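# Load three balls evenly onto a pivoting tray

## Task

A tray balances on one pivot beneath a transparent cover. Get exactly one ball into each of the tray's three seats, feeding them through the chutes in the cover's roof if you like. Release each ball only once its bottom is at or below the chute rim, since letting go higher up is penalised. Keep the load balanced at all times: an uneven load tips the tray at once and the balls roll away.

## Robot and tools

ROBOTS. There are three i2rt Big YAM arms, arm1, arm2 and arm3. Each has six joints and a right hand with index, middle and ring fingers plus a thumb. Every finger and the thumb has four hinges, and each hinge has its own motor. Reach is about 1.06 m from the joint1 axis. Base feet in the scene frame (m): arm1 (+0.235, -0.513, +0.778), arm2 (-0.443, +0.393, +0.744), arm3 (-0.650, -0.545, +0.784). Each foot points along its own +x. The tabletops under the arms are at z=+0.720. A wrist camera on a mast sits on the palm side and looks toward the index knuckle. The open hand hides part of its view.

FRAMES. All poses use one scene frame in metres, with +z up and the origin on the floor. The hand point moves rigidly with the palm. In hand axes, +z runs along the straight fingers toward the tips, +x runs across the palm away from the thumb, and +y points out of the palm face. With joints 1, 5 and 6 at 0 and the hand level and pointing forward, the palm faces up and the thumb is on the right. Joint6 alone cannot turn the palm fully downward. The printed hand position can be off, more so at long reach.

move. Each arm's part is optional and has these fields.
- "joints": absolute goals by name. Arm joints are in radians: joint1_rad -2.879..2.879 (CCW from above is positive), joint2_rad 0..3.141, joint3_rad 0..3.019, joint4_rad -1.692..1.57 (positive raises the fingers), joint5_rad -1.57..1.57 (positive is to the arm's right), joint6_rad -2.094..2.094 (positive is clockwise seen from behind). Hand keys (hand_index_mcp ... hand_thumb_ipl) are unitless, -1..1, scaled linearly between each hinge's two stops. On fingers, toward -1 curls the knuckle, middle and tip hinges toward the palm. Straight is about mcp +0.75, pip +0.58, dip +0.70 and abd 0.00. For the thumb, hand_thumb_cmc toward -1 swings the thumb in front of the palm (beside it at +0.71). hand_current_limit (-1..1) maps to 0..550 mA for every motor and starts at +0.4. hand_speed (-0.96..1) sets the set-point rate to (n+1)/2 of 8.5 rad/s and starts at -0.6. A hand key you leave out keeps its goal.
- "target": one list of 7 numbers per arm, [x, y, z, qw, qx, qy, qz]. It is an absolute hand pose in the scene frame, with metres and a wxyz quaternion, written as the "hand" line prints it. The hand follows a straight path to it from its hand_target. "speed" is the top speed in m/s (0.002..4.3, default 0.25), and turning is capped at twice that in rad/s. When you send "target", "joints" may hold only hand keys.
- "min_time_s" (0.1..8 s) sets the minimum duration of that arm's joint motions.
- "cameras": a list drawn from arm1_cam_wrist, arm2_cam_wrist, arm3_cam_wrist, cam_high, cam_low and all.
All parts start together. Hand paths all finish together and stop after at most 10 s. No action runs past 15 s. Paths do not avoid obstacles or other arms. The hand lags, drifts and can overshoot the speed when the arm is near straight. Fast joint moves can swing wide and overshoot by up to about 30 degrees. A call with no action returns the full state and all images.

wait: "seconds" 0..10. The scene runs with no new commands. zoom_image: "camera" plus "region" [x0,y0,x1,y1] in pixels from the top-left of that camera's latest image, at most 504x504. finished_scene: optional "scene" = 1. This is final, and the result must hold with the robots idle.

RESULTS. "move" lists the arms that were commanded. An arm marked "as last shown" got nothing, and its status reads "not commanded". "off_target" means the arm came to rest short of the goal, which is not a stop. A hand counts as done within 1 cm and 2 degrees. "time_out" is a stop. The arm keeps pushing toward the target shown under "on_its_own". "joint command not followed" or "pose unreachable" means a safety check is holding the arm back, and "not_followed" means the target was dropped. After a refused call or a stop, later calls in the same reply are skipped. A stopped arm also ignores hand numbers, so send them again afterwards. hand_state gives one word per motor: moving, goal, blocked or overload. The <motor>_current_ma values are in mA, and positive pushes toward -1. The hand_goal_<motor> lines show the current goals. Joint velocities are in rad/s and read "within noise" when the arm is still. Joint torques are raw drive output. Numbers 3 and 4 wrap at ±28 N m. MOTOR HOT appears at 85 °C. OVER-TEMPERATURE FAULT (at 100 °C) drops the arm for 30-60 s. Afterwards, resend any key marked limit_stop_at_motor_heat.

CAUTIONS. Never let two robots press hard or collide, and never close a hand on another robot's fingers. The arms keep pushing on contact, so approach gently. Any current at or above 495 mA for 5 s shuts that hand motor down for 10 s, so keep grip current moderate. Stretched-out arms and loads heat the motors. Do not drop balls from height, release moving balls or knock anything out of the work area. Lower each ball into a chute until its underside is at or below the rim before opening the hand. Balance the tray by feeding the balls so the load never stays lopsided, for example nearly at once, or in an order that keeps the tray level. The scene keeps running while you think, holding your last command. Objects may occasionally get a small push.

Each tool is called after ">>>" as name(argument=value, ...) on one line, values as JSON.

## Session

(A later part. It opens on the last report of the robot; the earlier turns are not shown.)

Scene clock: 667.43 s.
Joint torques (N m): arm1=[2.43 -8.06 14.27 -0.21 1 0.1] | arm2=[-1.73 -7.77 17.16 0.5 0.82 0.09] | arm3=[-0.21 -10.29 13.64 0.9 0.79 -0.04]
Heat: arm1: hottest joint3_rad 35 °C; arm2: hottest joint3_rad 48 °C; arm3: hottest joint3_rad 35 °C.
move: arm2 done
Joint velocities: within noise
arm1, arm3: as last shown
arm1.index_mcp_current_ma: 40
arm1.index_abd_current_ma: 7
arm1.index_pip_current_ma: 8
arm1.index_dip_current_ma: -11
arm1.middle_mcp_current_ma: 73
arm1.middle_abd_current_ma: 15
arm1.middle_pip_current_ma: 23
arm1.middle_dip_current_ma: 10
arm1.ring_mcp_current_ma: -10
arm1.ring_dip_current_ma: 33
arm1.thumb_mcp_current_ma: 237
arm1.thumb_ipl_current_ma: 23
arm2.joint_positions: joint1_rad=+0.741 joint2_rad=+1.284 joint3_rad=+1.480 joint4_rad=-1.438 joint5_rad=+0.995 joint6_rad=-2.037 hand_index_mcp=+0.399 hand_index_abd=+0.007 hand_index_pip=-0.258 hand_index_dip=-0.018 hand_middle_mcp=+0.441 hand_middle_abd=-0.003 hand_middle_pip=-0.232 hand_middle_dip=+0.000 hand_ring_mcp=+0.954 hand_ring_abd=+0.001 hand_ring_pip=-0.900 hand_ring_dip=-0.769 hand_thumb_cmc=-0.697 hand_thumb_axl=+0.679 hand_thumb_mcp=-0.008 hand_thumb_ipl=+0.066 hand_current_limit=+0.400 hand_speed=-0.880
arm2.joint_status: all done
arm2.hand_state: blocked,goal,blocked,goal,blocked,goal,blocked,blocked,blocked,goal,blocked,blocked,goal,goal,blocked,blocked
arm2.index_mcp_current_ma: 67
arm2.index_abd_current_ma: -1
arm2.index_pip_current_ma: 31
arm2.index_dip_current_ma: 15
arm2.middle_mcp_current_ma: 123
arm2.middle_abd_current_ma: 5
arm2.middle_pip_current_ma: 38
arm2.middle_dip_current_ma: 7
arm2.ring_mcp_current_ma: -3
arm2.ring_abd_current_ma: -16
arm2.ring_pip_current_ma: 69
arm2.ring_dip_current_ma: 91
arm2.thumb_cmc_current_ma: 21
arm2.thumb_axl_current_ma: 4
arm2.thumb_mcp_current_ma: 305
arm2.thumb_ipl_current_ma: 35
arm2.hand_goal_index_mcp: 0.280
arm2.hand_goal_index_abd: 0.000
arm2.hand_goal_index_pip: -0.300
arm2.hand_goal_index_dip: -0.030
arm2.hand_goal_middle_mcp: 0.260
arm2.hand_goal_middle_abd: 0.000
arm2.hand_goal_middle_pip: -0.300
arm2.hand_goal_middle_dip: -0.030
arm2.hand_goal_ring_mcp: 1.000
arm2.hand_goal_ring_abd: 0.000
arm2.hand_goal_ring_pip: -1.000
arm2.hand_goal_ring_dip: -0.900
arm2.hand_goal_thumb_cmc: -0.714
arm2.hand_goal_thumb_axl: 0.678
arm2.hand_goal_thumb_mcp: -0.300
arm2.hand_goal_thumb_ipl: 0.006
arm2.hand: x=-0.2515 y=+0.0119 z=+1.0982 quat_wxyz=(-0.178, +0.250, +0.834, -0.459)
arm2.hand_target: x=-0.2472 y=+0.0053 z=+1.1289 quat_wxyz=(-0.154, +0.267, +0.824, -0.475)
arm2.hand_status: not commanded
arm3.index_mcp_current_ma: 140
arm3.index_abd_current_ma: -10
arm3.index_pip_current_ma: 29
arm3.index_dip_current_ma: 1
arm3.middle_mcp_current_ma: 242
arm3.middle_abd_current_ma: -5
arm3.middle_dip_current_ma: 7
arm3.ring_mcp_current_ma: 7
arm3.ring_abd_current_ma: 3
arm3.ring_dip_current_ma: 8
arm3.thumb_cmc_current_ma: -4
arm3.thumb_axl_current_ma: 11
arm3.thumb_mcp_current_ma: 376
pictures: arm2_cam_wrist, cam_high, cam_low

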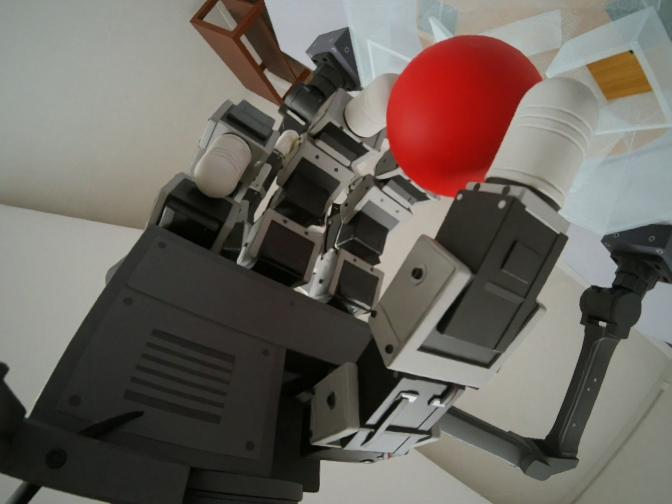

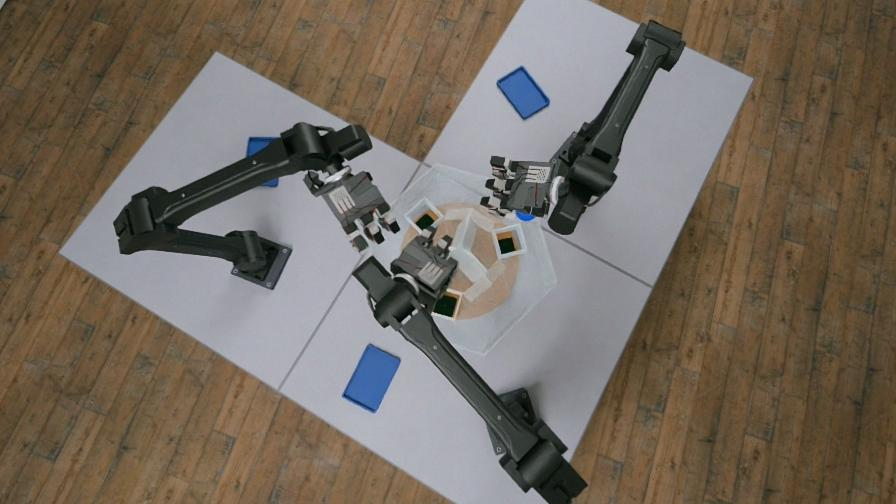

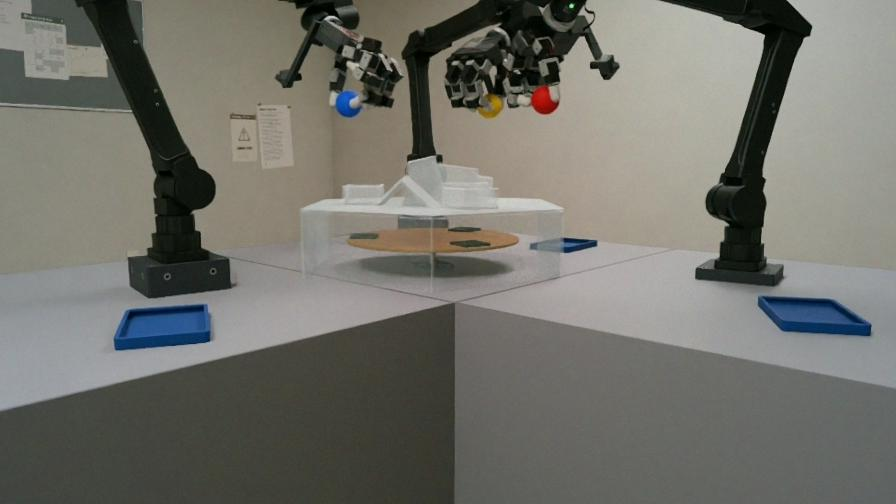

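>>> move(arm1={"target": [-0.137, -0.3444, 1.03, 0.5, -0.866, 0.0, 0.0], "speed": 0.1}, arm2={"target": [-0.1608, -0.1094, 1.03, -0.1751, 0.3033, 0.8112, -0.4683], "speed": 0.1}, arm3={"target": [-0.3609, -0.2445, 1.03, 0.2868, -0.4968, 0.7094, -0.4096], "speed": 0.1}, cameras=["all"])

Scene clock: 679.63 s.
Joint torques (N m): arm1=[2.84 -8.88 10.03 0.32 1.12 0.11] | arm2=[-2.02 -12.98 17.17 0.7 0.97 0.14] | arm3=[-0.38 -9.17 9.52 1.43 0.99 0.02]
Heat: arm1: hottest joint3_rad 37 °C; arm2: hottest joint3_rad 51 °C; arm3: hottest joint3_rad 35 °C.
move: arm1 done; arm2 off_target; arm3 off_target
Joint velocities: within noise
arm1.joint_positions: joint1_rad=+0.175 joint2_rad=+1.226 joint3_rad=+1.139 joint4_rad=-1.236 joint5_rad=+1.022 joint6_rad=-1.902 hand_index_mcp=+0.419 hand_index_abd=+0.007 hand_index_pip=-0.245 hand_index_dip=-0.009 hand_middle_mcp=+0.424 hand_middle_abd=-0.003 hand_middle_pip=-0.234 hand_middle_dip=-0.001 hand_ring_mcp=+0.964 hand_ring_abd=+0.000 hand_ring_pip=-0.893 hand_ring_dip=-0.778 hand_thumb_cmc=-0.694 hand_thumb_axl=+0.679 hand_thumb_mcp=-0.020 hand_thumb_ipl=+0.085 hand_current_limit=+0.400 hand_speed=-0.880
arm1.joint_status: not commanded
arm1.hand_state: blocked,goal,blocked,blocked,blocked,goal,blocked,blocked,blocked,goal,blocked,blocked,goal,goal,blocked,blocked
arm1.index_mcp_current_ma: 44
arm1.index_abd_current_ma: 3
arm1.index_pip_current_ma: 2
arm1.index_dip_current_ma: -12
arm1.middle_mcp_current_ma: 66
arm1.middle_abd_current_ma: 13
arm1.middle_pip_current_ma: 9
arm1.middle_dip_current_ma: 7
arm1.ring_mcp_current_ma: -8
arm1.ring_abd_current_ma: -4
arm1.ring_pip_current_ma: 28
arm1.ring_dip_current_ma: 27
arm1.thumb_cmc_current_ma: -7
arm1.thumb_axl_current_ma: 1
arm1.thumb_mcp_current_ma: 239
arm1.thumb_ipl_current_ma: 25
arm1.hand_goal_index_mcp: 0.280
arm1.hand_goal_index_abd: 0.000
arm1.hand_goal_index_pip: -0.300
arm1.hand_goal_index_dip: -0.030
arm1.hand_goal_middle_mcp: 0.240
arm1.hand_goal_middle_abd: 0.000
arm1.hand_goal_middle_pip: -0.300
arm1.hand_goal_middle_dip: -0.030
arm1.hand_goal_ring_mcp: 1.000
arm1.hand_goal_ring_abd: 0.000
arm1.hand_goal_ring_pip: -1.000
arm1.hand_goal_ring_dip: -0.900
arm1.hand_goal_thumb_cmc: -0.714
arm1.hand_goal_thumb_axl: 0.678
arm1.hand_goal_thumb_mcp: -0.360
arm1.hand_goal_thumb_ipl: 0.006
arm1.hand: x=-0.1294 y=-0.3420 z=+1.0245 quat_wxyz=(+0.496, -0.868, -0.004, -0.013)
arm1.hand_target: x=-0.1368 y=-0.3444 z=+1.0300 quat_wxyz=(+0.500, -0.866, +0.000, +0.000)
arm1.hand_status: done (0.010 m and 1.7 deg from the pose sent, 0.085 m and 3.0 deg at the start)
arm2.joint_positions: joint1_rad=+0.740 joint2_rad=+1.666 joint3_rad=+1.635 joint4_rad=-1.346 joint5_rad=+1.020 joint6_rad=-1.898 hand_index_mcp=+0.399 hand_index_abd=+0.009 hand_index_pip=-0.258 hand_index_dip=-0.017 hand_middle_mcp=+0.440 hand_middle_abd=-0.003 hand_middle_pip=-0.232 hand_middle_dip=+0.000 hand_ring_mcp=+0.954 hand_ring_abd=+0.001 hand_ring_pip=-0.900 hand_ring_dip=-0.769 hand_thumb_cmc=-0.697 hand_thumb_axl=+0.679 hand_thumb_mcp=-0.008 hand_thumb_ipl=+0.066 hand_current_limit=+0.400 hand_speed=-0.880
arm2.joint_status: not commanded
arm2.hand_state: blocked,goal,blocked,goal,blocked,goal,blocked,blocked,blocked,goal,blocked,blocked,goal,goal,blocked,blocked
arm2.index_mcp_current_ma: 69
arm2.index_abd_current_ma: 2
arm2.index_pip_current_ma: 34
arm2.index_dip_current_ma: 9
arm2.middle_mcp_current_ma: 124
arm2.middle_abd_current_ma: -4
arm2.middle_pip_current_ma: 37
arm2.middle_dip_current_ma: -2
arm2.ring_mcp_current_ma: -10
arm2.ring_abd_current_ma: 6
arm2.ring_pip_current_ma: 70
arm2.ring_dip_current_ma: 84
arm2.thumb_cmc_current_ma: 13
arm2.thumb_axl_current_ma: 1
arm2.thumb_mcp_current_ma: 313
arm2.thumb_ipl_current_ma: 43
arm2.hand_goal_index_mcp: 0.280
arm2.hand_goal_index_abd: 0.000
arm2.hand_goal_index_pip: -0.300
arm2.hand_goal_index_dip: -0.030
arm2.hand_goal_middle_mcp: 0.260
arm2.hand_goal_middle_abd: 0.000
arm2.hand_goal_middle_pip: -0.300
arm2.hand_goal_middle_dip: -0.030
arm2.hand_goal_ring_mcp: 1.000
arm2.hand_goal_ring_abd: 0.000
arm2.hand_goal_ring_pip: -1.000
arm2.hand_goal_ring_dip: -0.900
arm2.hand_goal_thumb_cmc: -0.714
arm2.hand_goal_thumb_axl: 0.678
arm2.hand_goal_thumb_mcp: -0.300
arm2.hand_goal_thumb_ipl: 0.006
arm2.hand: x=-0.1692 y=-0.0915 z=+0.9971 quat_wxyz=(-0.204, +0.278, +0.825, -0.448)
arm2.hand_target: x=-0.1621 y=-0.1073 z=+1.0303 quat_wxyz=(-0.175, +0.303, +0.811, -0.469)
arm2.hand_status: off_target (0.038 m and 5.2 deg from the pose sent, 0.166 m and 6.7 deg at the start)
arm3.joint_positions: joint1_rad=+0.434 joint2_rad=+1.235 joint3_rad=+1.145 joint4_rad=-1.212 joint5_rad=+1.014 joint6_rad=-1.920 hand_index_mcp=+0.421 hand_index_abd=+0.006 hand_index_pip=-0.259 hand_index_dip=-0.016 hand_middle_mcp=+0.441 hand_middle_abd=-0.004 hand_middle_pip=-0.241 hand_middle_dip=-0.011 hand_ring_mcp=-0.388 hand_ring_abd=+0.005 hand_ring_pip=-0.597 hand_ring_dip=-0.298 hand_thumb_cmc=-0.703 hand_thumb_axl=+0.679 hand_thumb_mcp=-0.019 hand_thumb_ipl=+0.074 hand_current_limit=+0.400 hand_speed=-0.880
arm3.joint_status: not commanded
arm3.hand_state: blocked,goal,blocked,goal,blocked,goal,blocked,goal,goal,goal,goal,goal,goal,goal,blocked,blocked
arm3.index_mcp_current_ma: 140
arm3.index_abd_current_ma: -12
arm3.index_pip_current_ma: 27
arm3.index_dip_current_ma: 4
arm3.middle_mcp_current_ma: 241
arm3.middle_abd_current_ma: 6
arm3.middle_pip_current_ma: 49
arm3.middle_dip_current_ma: 2
arm3.ring_mcp_current_ma: 12
arm3.ring_abd_current_ma: 3
arm3.ring_pip_current_ma: -6
arm3.ring_dip_current_ma: 11
arm3.thumb_cmc_current_ma: -2
arm3.thumb_axl_current_ma: 9
arm3.thumb_mcp_current_ma: 382
arm3.thumb_ipl_current_ma: 80
arm3.hand_goal_index_mcp: 0.300
arm3.hand_goal_index_abd: 0.000
arm3.hand_goal_index_pip: -0.300
arm3.hand_goal_index_dip: -0.030
arm3.hand_goal_middle_mcp: 0.260
arm3.hand_goal_middle_abd: 0.000
arm3.hand_goal_middle_pip: -0.300
arm3.hand_goal_middle_dip: -0.030
arm3.hand_goal_ring_mcp: -0.400
arm3.hand_goal_ring_abd: 0.000
arm3.hand_goal_ring_pip: -0.600
arm3.hand_goal_ring_dip: -0.300
arm3.hand_goal_thumb_cmc: -0.714
arm3.hand_goal_thumb_axl: 0.678
arm3.hand_goal_thumb_mcp: -0.340
arm3.hand_goal_thumb_ipl: 0.006
arm3.hand: x=-0.3675 y=-0.2431 z=+1.0221 quat_wxyz=(+0.274, -0.516, +0.699, -0.413)
arm3.hand_target: x=-0.3611 y=-0.2446 z=+1.0301 quat_wxyz=(+0.287, -0.497, +0.709, -0.410)
arm3.hand_status: off_target (0.010 m and 2.9 deg from the pose sent, 0.112 m and 5.9 deg at the start)
pictures: arm1_cam_wrist, arm2_cam_wrist, arm3_cam_wrist, cam_high, cam_low

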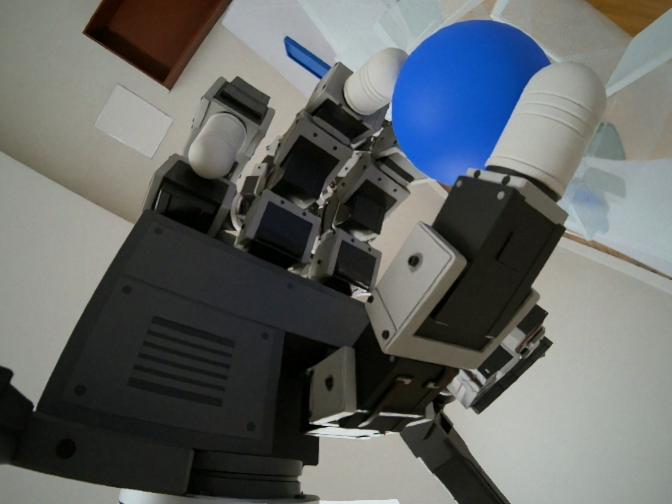

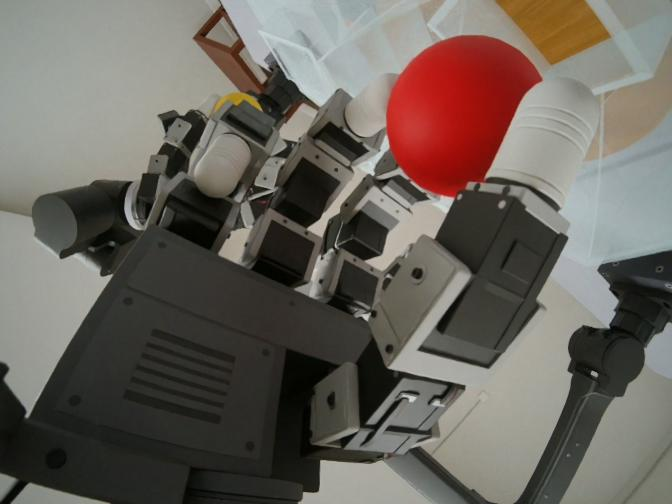

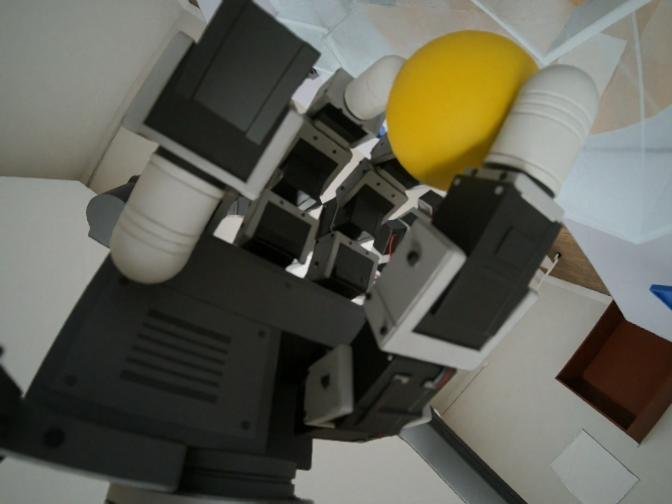

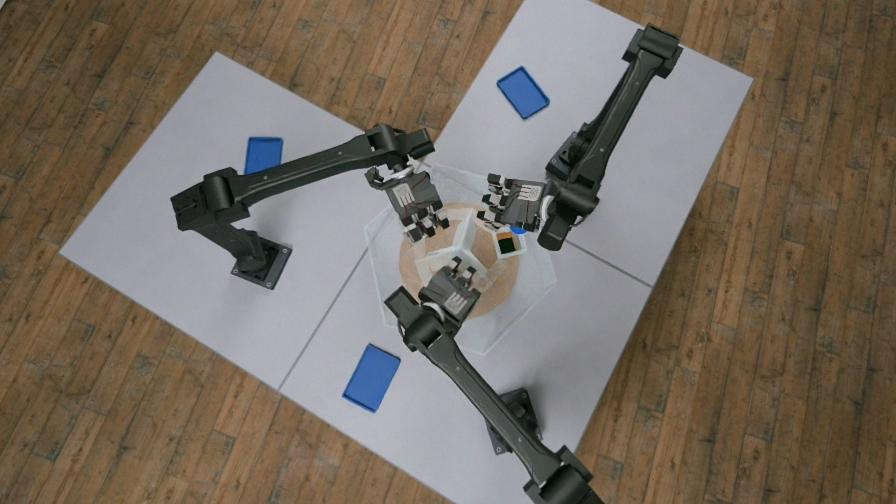

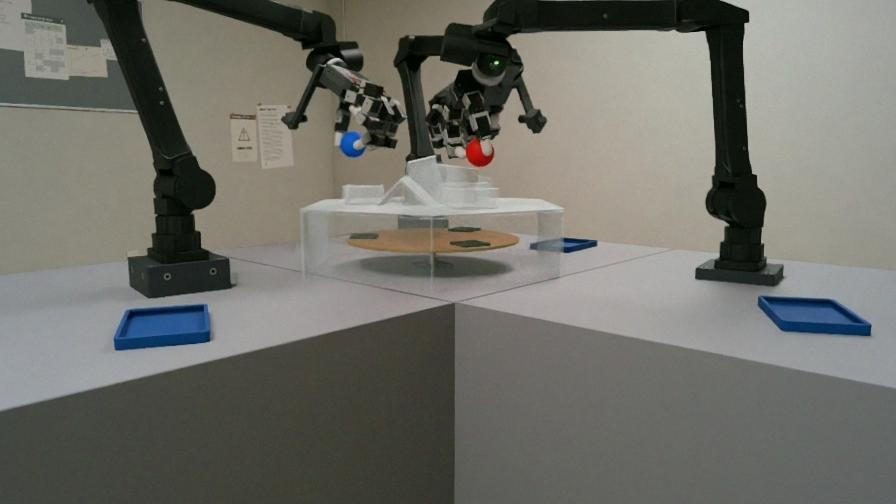

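>>> zoom_image(camera="arm2_cam_wrist", region=[220, 0, 672, 260])

>>> zoom_image(camera="arm1_cam_wrist", region=[250, 0, 672, 300])

>>> zoom_image(camera="arm3_cam_wrist", region=[250, 0, 672, 300])

>>> zoom_image(camera="cam_low", region=[300, 50, 580, 260])

>>> zoom_image(camera="cam_high", region=[340, 120, 600, 360])

Scaled by 1.115 from the camera's image (finer frame: 960x720).

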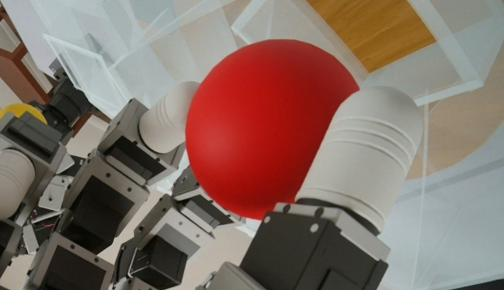

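Scaled by 1.194 from the camera's image (finer frame: 960x720).

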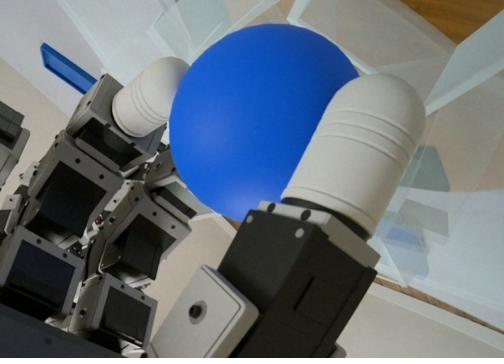

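Scaled by 1.194 from the camera's image (finer frame: 960x720).

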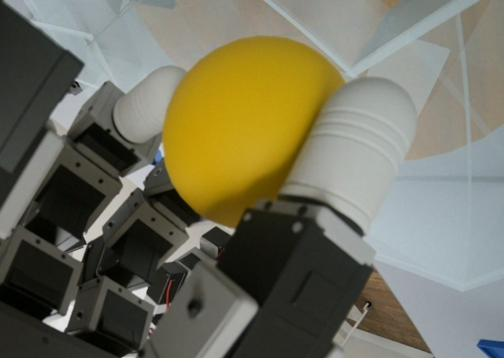

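Scaled by 1.800 from the camera's image (finer frame: 1280x720).

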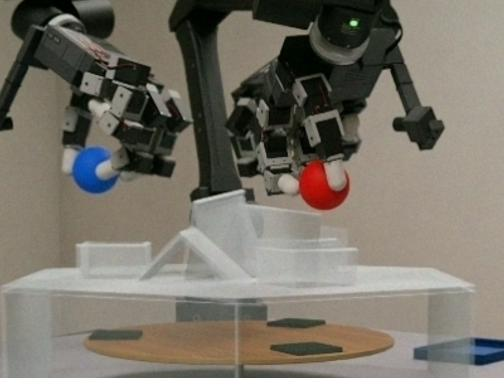

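Scaled by 1.938 from the camera's image (finer frame: 1280x720).

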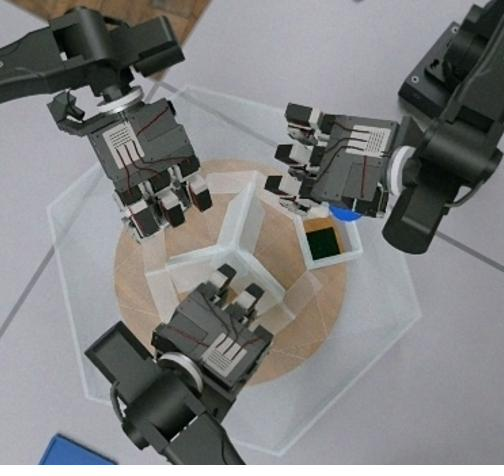

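>>> zoom_image(camera="cam_high", region=[480, 200, 560, 270])

>>> zoom_image(camera="cam_low", region=[330, 120, 510, 220])

Scaled by 6.300 from the camera's image (finer frame: 1280x720).

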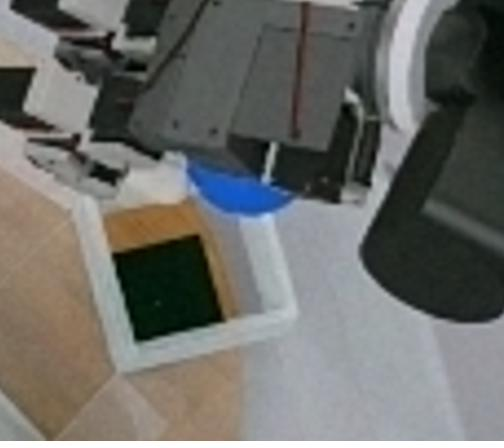

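Scaled by 2.800 from the camera's image (finer frame: 1280x720).

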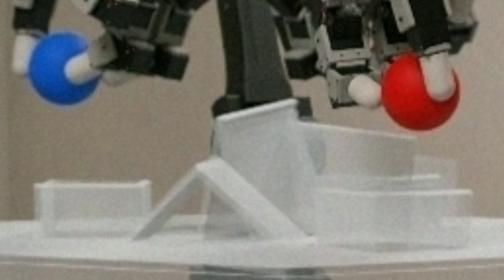

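>>> zoom_image(camera="arm2_cam_wrist", region=[432, 0, 672, 160])

>>> zoom_image(camera="arm3_cam_wrist", region=[432, 0, 672, 260])

>>> zoom_image(camera="arm1_cam_wrist", region=[432, 0, 672, 260])

Scaled by 2.100 from the camera's image (finer frame: 960x720).

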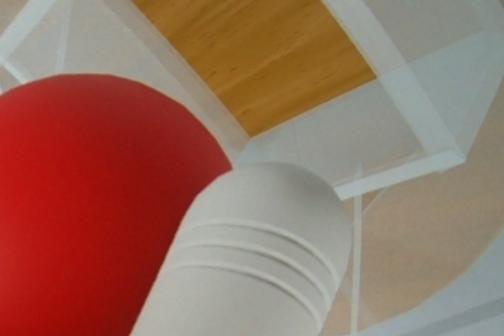

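Scaled by 1.938 from the camera's image (finer frame: 960x720).

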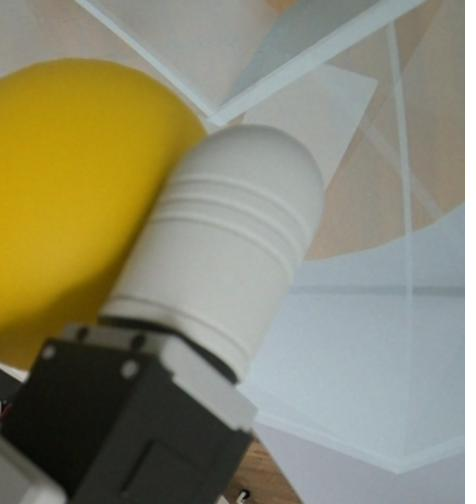

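Scaled by 1.938 from the camera's image (finer frame: 960x720).

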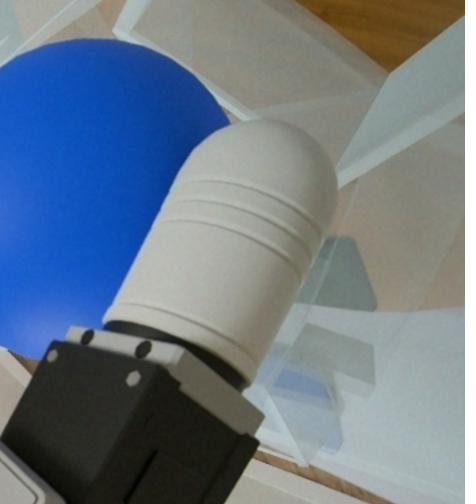

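>>> move(arm1={"target": [-0.1627, -0.3413, 0.982, 0.5, -0.866, 0.0, 0.0], "speed": 0.06}, arm2={"target": [-0.1667, -0.1323, 1.009, -0.1751, 0.3033, 0.8112, -0.4683], "speed": 0.06}, arm3={"target": [-0.3555, -0.2485, 0.985, 0.2868, -0.4968, 0.7094, -0.4096], "speed": 0.06}, cameras=["all"])

>>> zoom_image(camera="cam_low", region=[330, 120, 510, 220])

>>> zoom_image(camera="cam_high", region=[400, 180, 560, 320])

Scene clock: 738.53 s.
Joint torques (N m): arm1=[2.78 -10.17 9.83 0.36 1.11 0.1] | arm2=[-2.02 -13.1 15.51 1.13 0.79 -0.06] | arm3=[-0.5 -7.82 9.48 1.52 0.79 -0.27]
Heat: arm1: hottest joint3_rad 34 °C; arm2: hottest joint3_rad 52 °C; arm3: hottest joint3_rad 36 °C.
move: arm1 done; arm2 off_target; arm3 done
Joint velocities: within noise
arm1.joint_positions: joint1_rad=+0.178 joint2_rad=+1.314 joint3_rad=+1.088 joint4_rad=-1.101 joint5_rad=+1.023 joint6_rad=-1.897 hand_index_mcp=+0.418 hand_index_abd=+0.007 hand_index_pip=-0.245 hand_index_dip=-0.009 hand_middle_mcp=+0.424 hand_middle_abd=-0.003 hand_middle_pip=-0.234 hand_middle_dip=-0.001 hand_ring_mcp=+0.964 hand_ring_abd=+0.000 hand_ring_pip=-0.893 hand_ring_dip=-0.778 hand_thumb_cmc=-0.694 hand_thumb_axl=+0.679 hand_thumb_mcp=-0.020 hand_thumb_ipl=+0.085 hand_current_limit=+0.400 hand_speed=-0.880
arm1.joint_status: not commanded
arm1.hand_state: blocked,goal,blocked,blocked,blocked,goal,blocked,blocked,blocked,goal,blocked,blocked,goal,goal,blocked,blocked
arm1.index_mcp_current_ma: 41
arm1.index_abd_current_ma: -3
arm1.index_pip_current_ma: 15
arm1.index_dip_current_ma: -12
arm1.middle_mcp_current_ma: 64
arm1.middle_abd_current_ma: -3
arm1.middle_pip_current_ma: 8
arm1.middle_dip_current_ma: 4
arm1.ring_mcp_current_ma: -5
arm1.ring_abd_current_ma: -16
arm1.ring_pip_current_ma: 19
arm1.ring_dip_current_ma: 20
arm1.thumb_cmc_current_ma: -2
arm1.thumb_axl_current_ma: -1
arm1.thumb_mcp_current_ma: 243
arm1.thumb_ipl_current_ma: 26
arm1.hand_goal_index_mcp: 0.280
arm1.hand_goal_index_abd: 0.000
arm1.hand_goal_index_pip: -0.300
arm1.hand_goal_index_dip: -0.030
arm1.hand_goal_middle_mcp: 0.240
arm1.hand_goal_middle_abd: 0.000
arm1.hand_goal_middle_pip: -0.300
arm1.hand_goal_middle_dip: -0.030
arm1.hand_goal_ring_mcp: 1.000
arm1.hand_goal_ring_abd: 0.000
arm1.hand_goal_ring_pip: -1.000
arm1.hand_goal_ring_dip: -0.900
arm1.hand_goal_thumb_cmc: -0.714
arm1.hand_goal_thumb_axl: 0.678
arm1.hand_goal_thumb_mcp: -0.360
arm1.hand_goal_thumb_ipl: 0.006
arm1.hand: x=-0.1548 y=-0.3388 z=+0.9765 quat_wxyz=(+0.496, -0.868, -0.004, -0.013)
arm1.hand_target: x=-0.1625 y=-0.3413 z=+0.9820 quat_wxyz=(+0.500, -0.866, +0.000, +0.000)
arm1.hand_status: done (0.010 m and 1.7 deg from the pose sent, 0.054 m and 1.7 deg at the start)
arm2.joint_positions: joint1_rad=+0.704 joint2_rad=+1.694 joint3_rad=+1.635 joint4_rad=-1.248 joint5_rad=+1.015 joint6_rad=-1.942 hand_index_mcp=+0.399 hand_index_abd=+0.009 hand_index_pip=-0.258 hand_index_dip=-0.017 hand_middle_mcp=+0.440 hand_middle_abd=-0.003 hand_middle_pip=-0.232 hand_middle_dip=+0.000 hand_ring_mcp=+0.954 hand_ring_abd=+0.001 hand_ring_pip=-0.900 hand_ring_dip=-0.769 hand_thumb_cmc=-0.697 hand_thumb_axl=+0.679 hand_thumb_mcp=-0.008 hand_thumb_ipl=+0.066 hand_current_limit=+0.400 hand_speed=-0.880
arm2.joint_status: not commanded
arm2.hand_state: blocked,goal,blocked,goal,blocked,goal,blocked,blocked,blocked,goal,blocked,blocked,goal,goal,blocked,blocked
arm2.index_mcp_current_ma: 77
arm2.index_abd_current_ma: -5
arm2.index_pip_current_ma: 40
arm2.index_dip_current_ma: 12
arm2.middle_mcp_current_ma: 134
arm2.middle_abd_current_ma: -11
arm2.middle_pip_current_ma: 39
arm2.middle_dip_current_ma: 10
arm2.ring_mcp_current_ma: -26
arm2.ring_abd_current_ma: -5
arm2.ring_pip_current_ma: 68
arm2.ring_dip_current_ma: 81
arm2.thumb_cmc_current_ma: 1
arm2.thumb_axl_current_ma: -6
arm2.thumb_mcp_current_ma: 311
arm2.thumb_ipl_current_ma: 47
arm2.hand_goal_index_mcp: 0.280
arm2.hand_goal_index_abd: 0.000
arm2.hand_goal_index_pip: -0.300
arm2.hand_goal_index_dip: -0.030
arm2.hand_goal_middle_mcp: 0.260
arm2.hand_goal_middle_abd: 0.000
arm2.hand_goal_middle_pip: -0.300
arm2.hand_goal_middle_dip: -0.030
arm2.hand_goal_ring_mcp: 1.000
arm2.hand_goal_ring_abd: 0.000
arm2.hand_goal_ring_pip: -1.000
arm2.hand_goal_ring_dip: -0.900
arm2.hand_goal_thumb_cmc: -0.714
arm2.hand_goal_thumb_axl: 0.678
arm2.hand_goal_thumb_mcp: -0.300
arm2.hand_goal_thumb_ipl: 0.006
arm2.hand: x=-0.1720 y=-0.1183 z=+0.9858 quat_wxyz=(-0.194, +0.291, +0.819, -0.455)
arm2.hand_target: x=-0.1673 y=-0.1312 z=+1.0093 quat_wxyz=(-0.175, +0.303, +0.811, -0.469)
arm2.hand_status: off_target (0.028 m and 3.2 deg from the pose sent, 0.043 m and 5.2 deg at the start)
arm3.joint_positions: joint1_rad=+0.416 joint2_rad=+1.234 joint3_rad=+1.034 joint4_rad=-1.062 joint5_rad=+1.014 joint6_rad=-1.922 hand_index_mcp=+0.421 hand_index_abd=+0.006 hand_index_pip=-0.259 hand_index_dip=-0.016 hand_middle_mcp=+0.441 hand_middle_abd=-0.004 hand_middle_pip=-0.241 hand_middle_dip=-0.011 hand_ring_mcp=-0.388 hand_ring_abd=+0.005 hand_ring_pip=-0.597 hand_ring_dip=-0.298 hand_thumb_cmc=-0.703 hand_thumb_axl=+0.679 hand_thumb_mcp=-0.019 hand_thumb_ipl=+0.074 hand_current_limit=+0.400 hand_speed=-0.880
arm3.joint_status: not commanded
arm3.hand_state: blocked,goal,blocked,goal,blocked,goal,blocked,goal,goal,goal,goal,goal,goal,goal,blocked,blocked
arm3.index_mcp_current_ma: 136
arm3.index_abd_current_ma: -4
arm3.index_pip_current_ma: 29
arm3.index_dip_current_ma: 9
arm3.middle_mcp_current_ma: 239
arm3.middle_abd_current_ma: 0
arm3.middle_pip_current_ma: 58
arm3.middle_dip_current_ma: 7
arm3.ring_mcp_current_ma: 7
arm3.ring_abd_current_ma: -5
arm3.ring_pip_current_ma: -2
arm3.ring_dip_current_ma: 8
arm3.thumb_cmc_current_ma: -1
arm3.thumb_axl_current_ma: 9
arm3.thumb_mcp_current_ma: 383
arm3.thumb_ipl_current_ma: 85
arm3.hand_goal_index_mcp: 0.300
arm3.hand_goal_index_abd: 0.000
arm3.hand_goal_index_pip: -0.300
arm3.hand_goal_index_dip: -0.030
arm3.hand_goal_middle_mcp: 0.260
arm3.hand_goal_middle_abd: 0.000
arm3.hand_goal_middle_pip: -0.300
arm3.hand_goal_middle_dip: -0.030
arm3.hand_goal_ring_mcp: -0.400
arm3.hand_goal_ring_abd: 0.000
arm3.hand_goal_ring_pip: -0.600
arm3.hand_goal_ring_dip: -0.300
arm3.hand_goal_thumb_cmc: -0.714
arm3.hand_goal_thumb_axl: 0.678
arm3.hand_goal_thumb_mcp: -0.340
arm3.hand_goal_thumb_ipl: 0.006
arm3.hand: x=-0.3609 y=-0.2467 z=+0.9827 quat_wxyz=(+0.285, -0.501, +0.708, -0.409)
arm3.hand_target: x=-0.3555 y=-0.2485 z=+0.9851 quat_wxyz=(+0.287, -0.497, +0.710, -0.410)
arm3.hand_status: done (0.006 m and 0.5 deg from the pose sent, 0.039 m and 2.9 deg at the start)
pictures: arm1_cam_wrist, arm2_cam_wrist, arm3_cam_wrist, cam_high, cam_low

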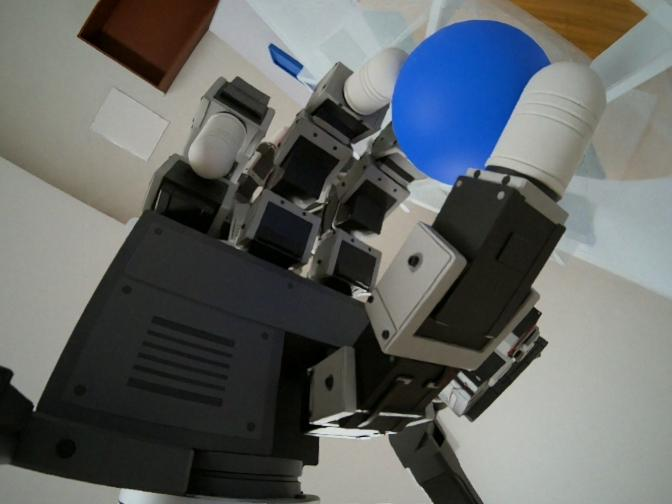

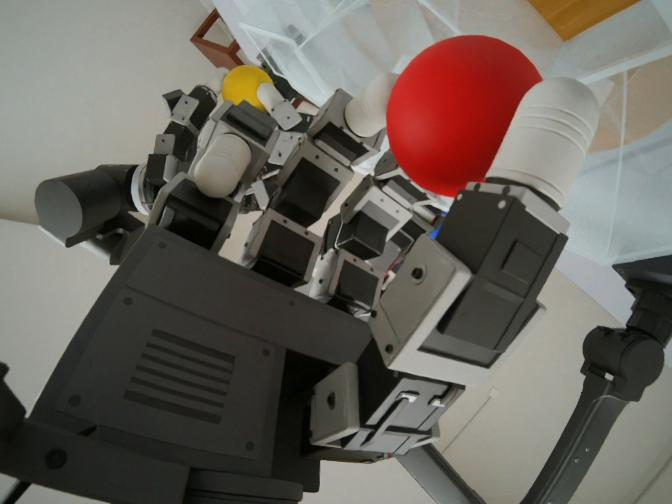

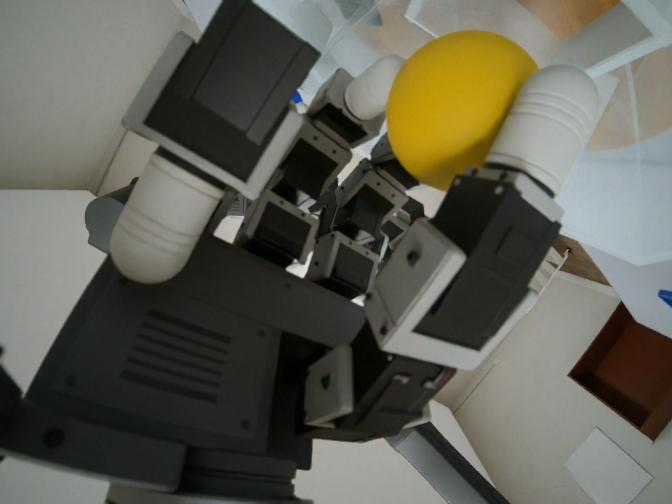

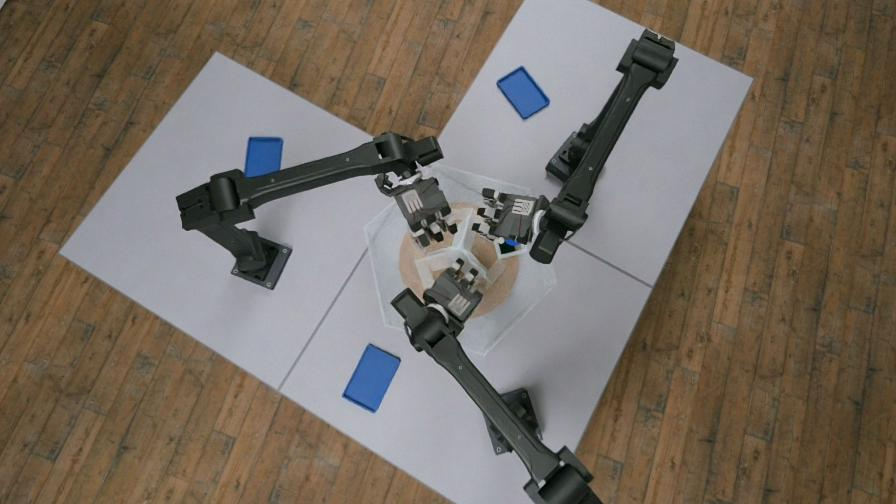

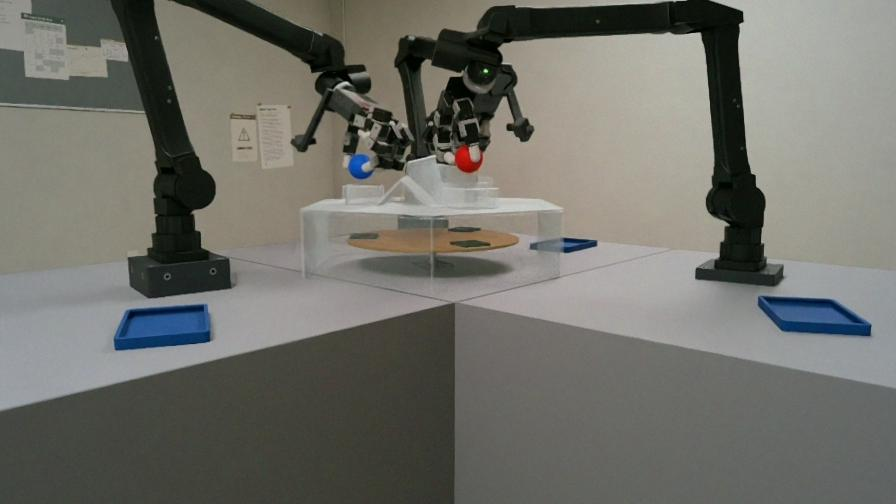

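Scaled by 2.800 from the camera's image (finer frame: 1280x720).

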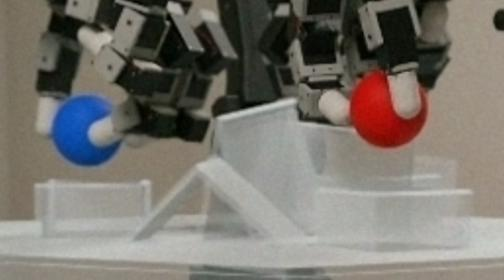

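Scaled by 3.150 from the camera's image (finer frame: 1280x720).

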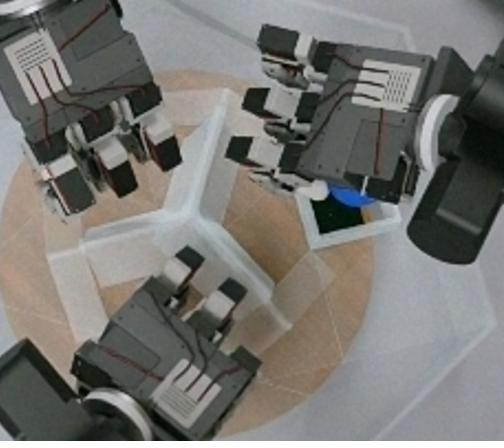

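>>> zoom_image(camera="cam_high", region=[470, 205, 550, 275])

>>> zoom_image(camera="arm1_cam_wrist", region=[380, 0, 672, 220])

>>> zoom_image(camera="arm2_cam_wrist", region=[380, 0, 672, 220])

>>> zoom_image(camera="arm3_cam_wrist", region=[380, 0, 672, 220])

Scaled by 6.300 from the camera's image (finer frame: 1280x720).

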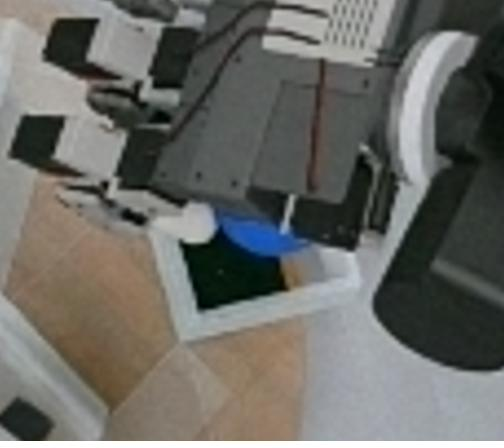

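Scaled by 1.726 from the camera's image (finer frame: 960x720).

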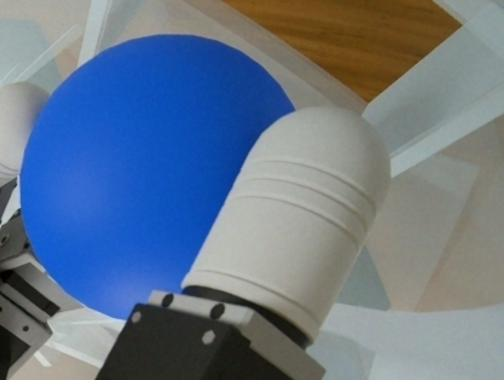

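Scaled by 1.726 from the camera's image (finer frame: 960x720).

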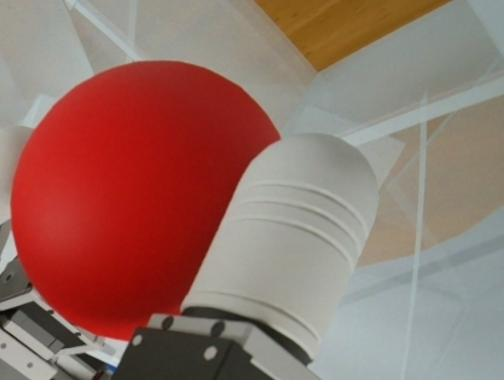

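Scaled by 1.726 from the camera's image (finer frame: 960x720).

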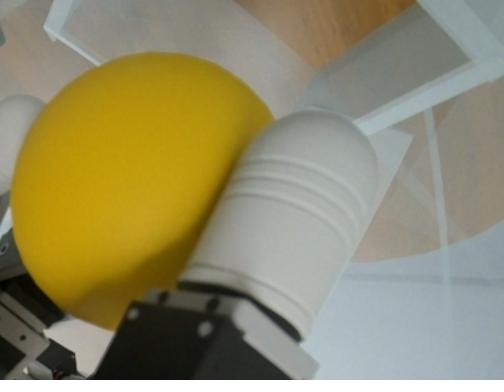

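>>> zoom_image(camera="arm2_cam_wrist", region=[180, 0, 420, 160])

>>> zoom_image(camera="cam_low", region=[420, 140, 520, 220])

Scaled by 2.100 from the camera's image (finer frame: 960x720).

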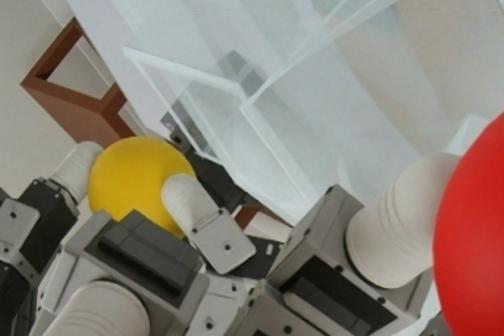

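Scaled by 5.040 from the camera's image (finer frame: 1280x720).

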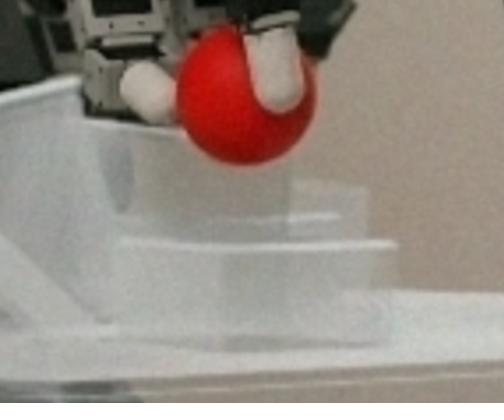

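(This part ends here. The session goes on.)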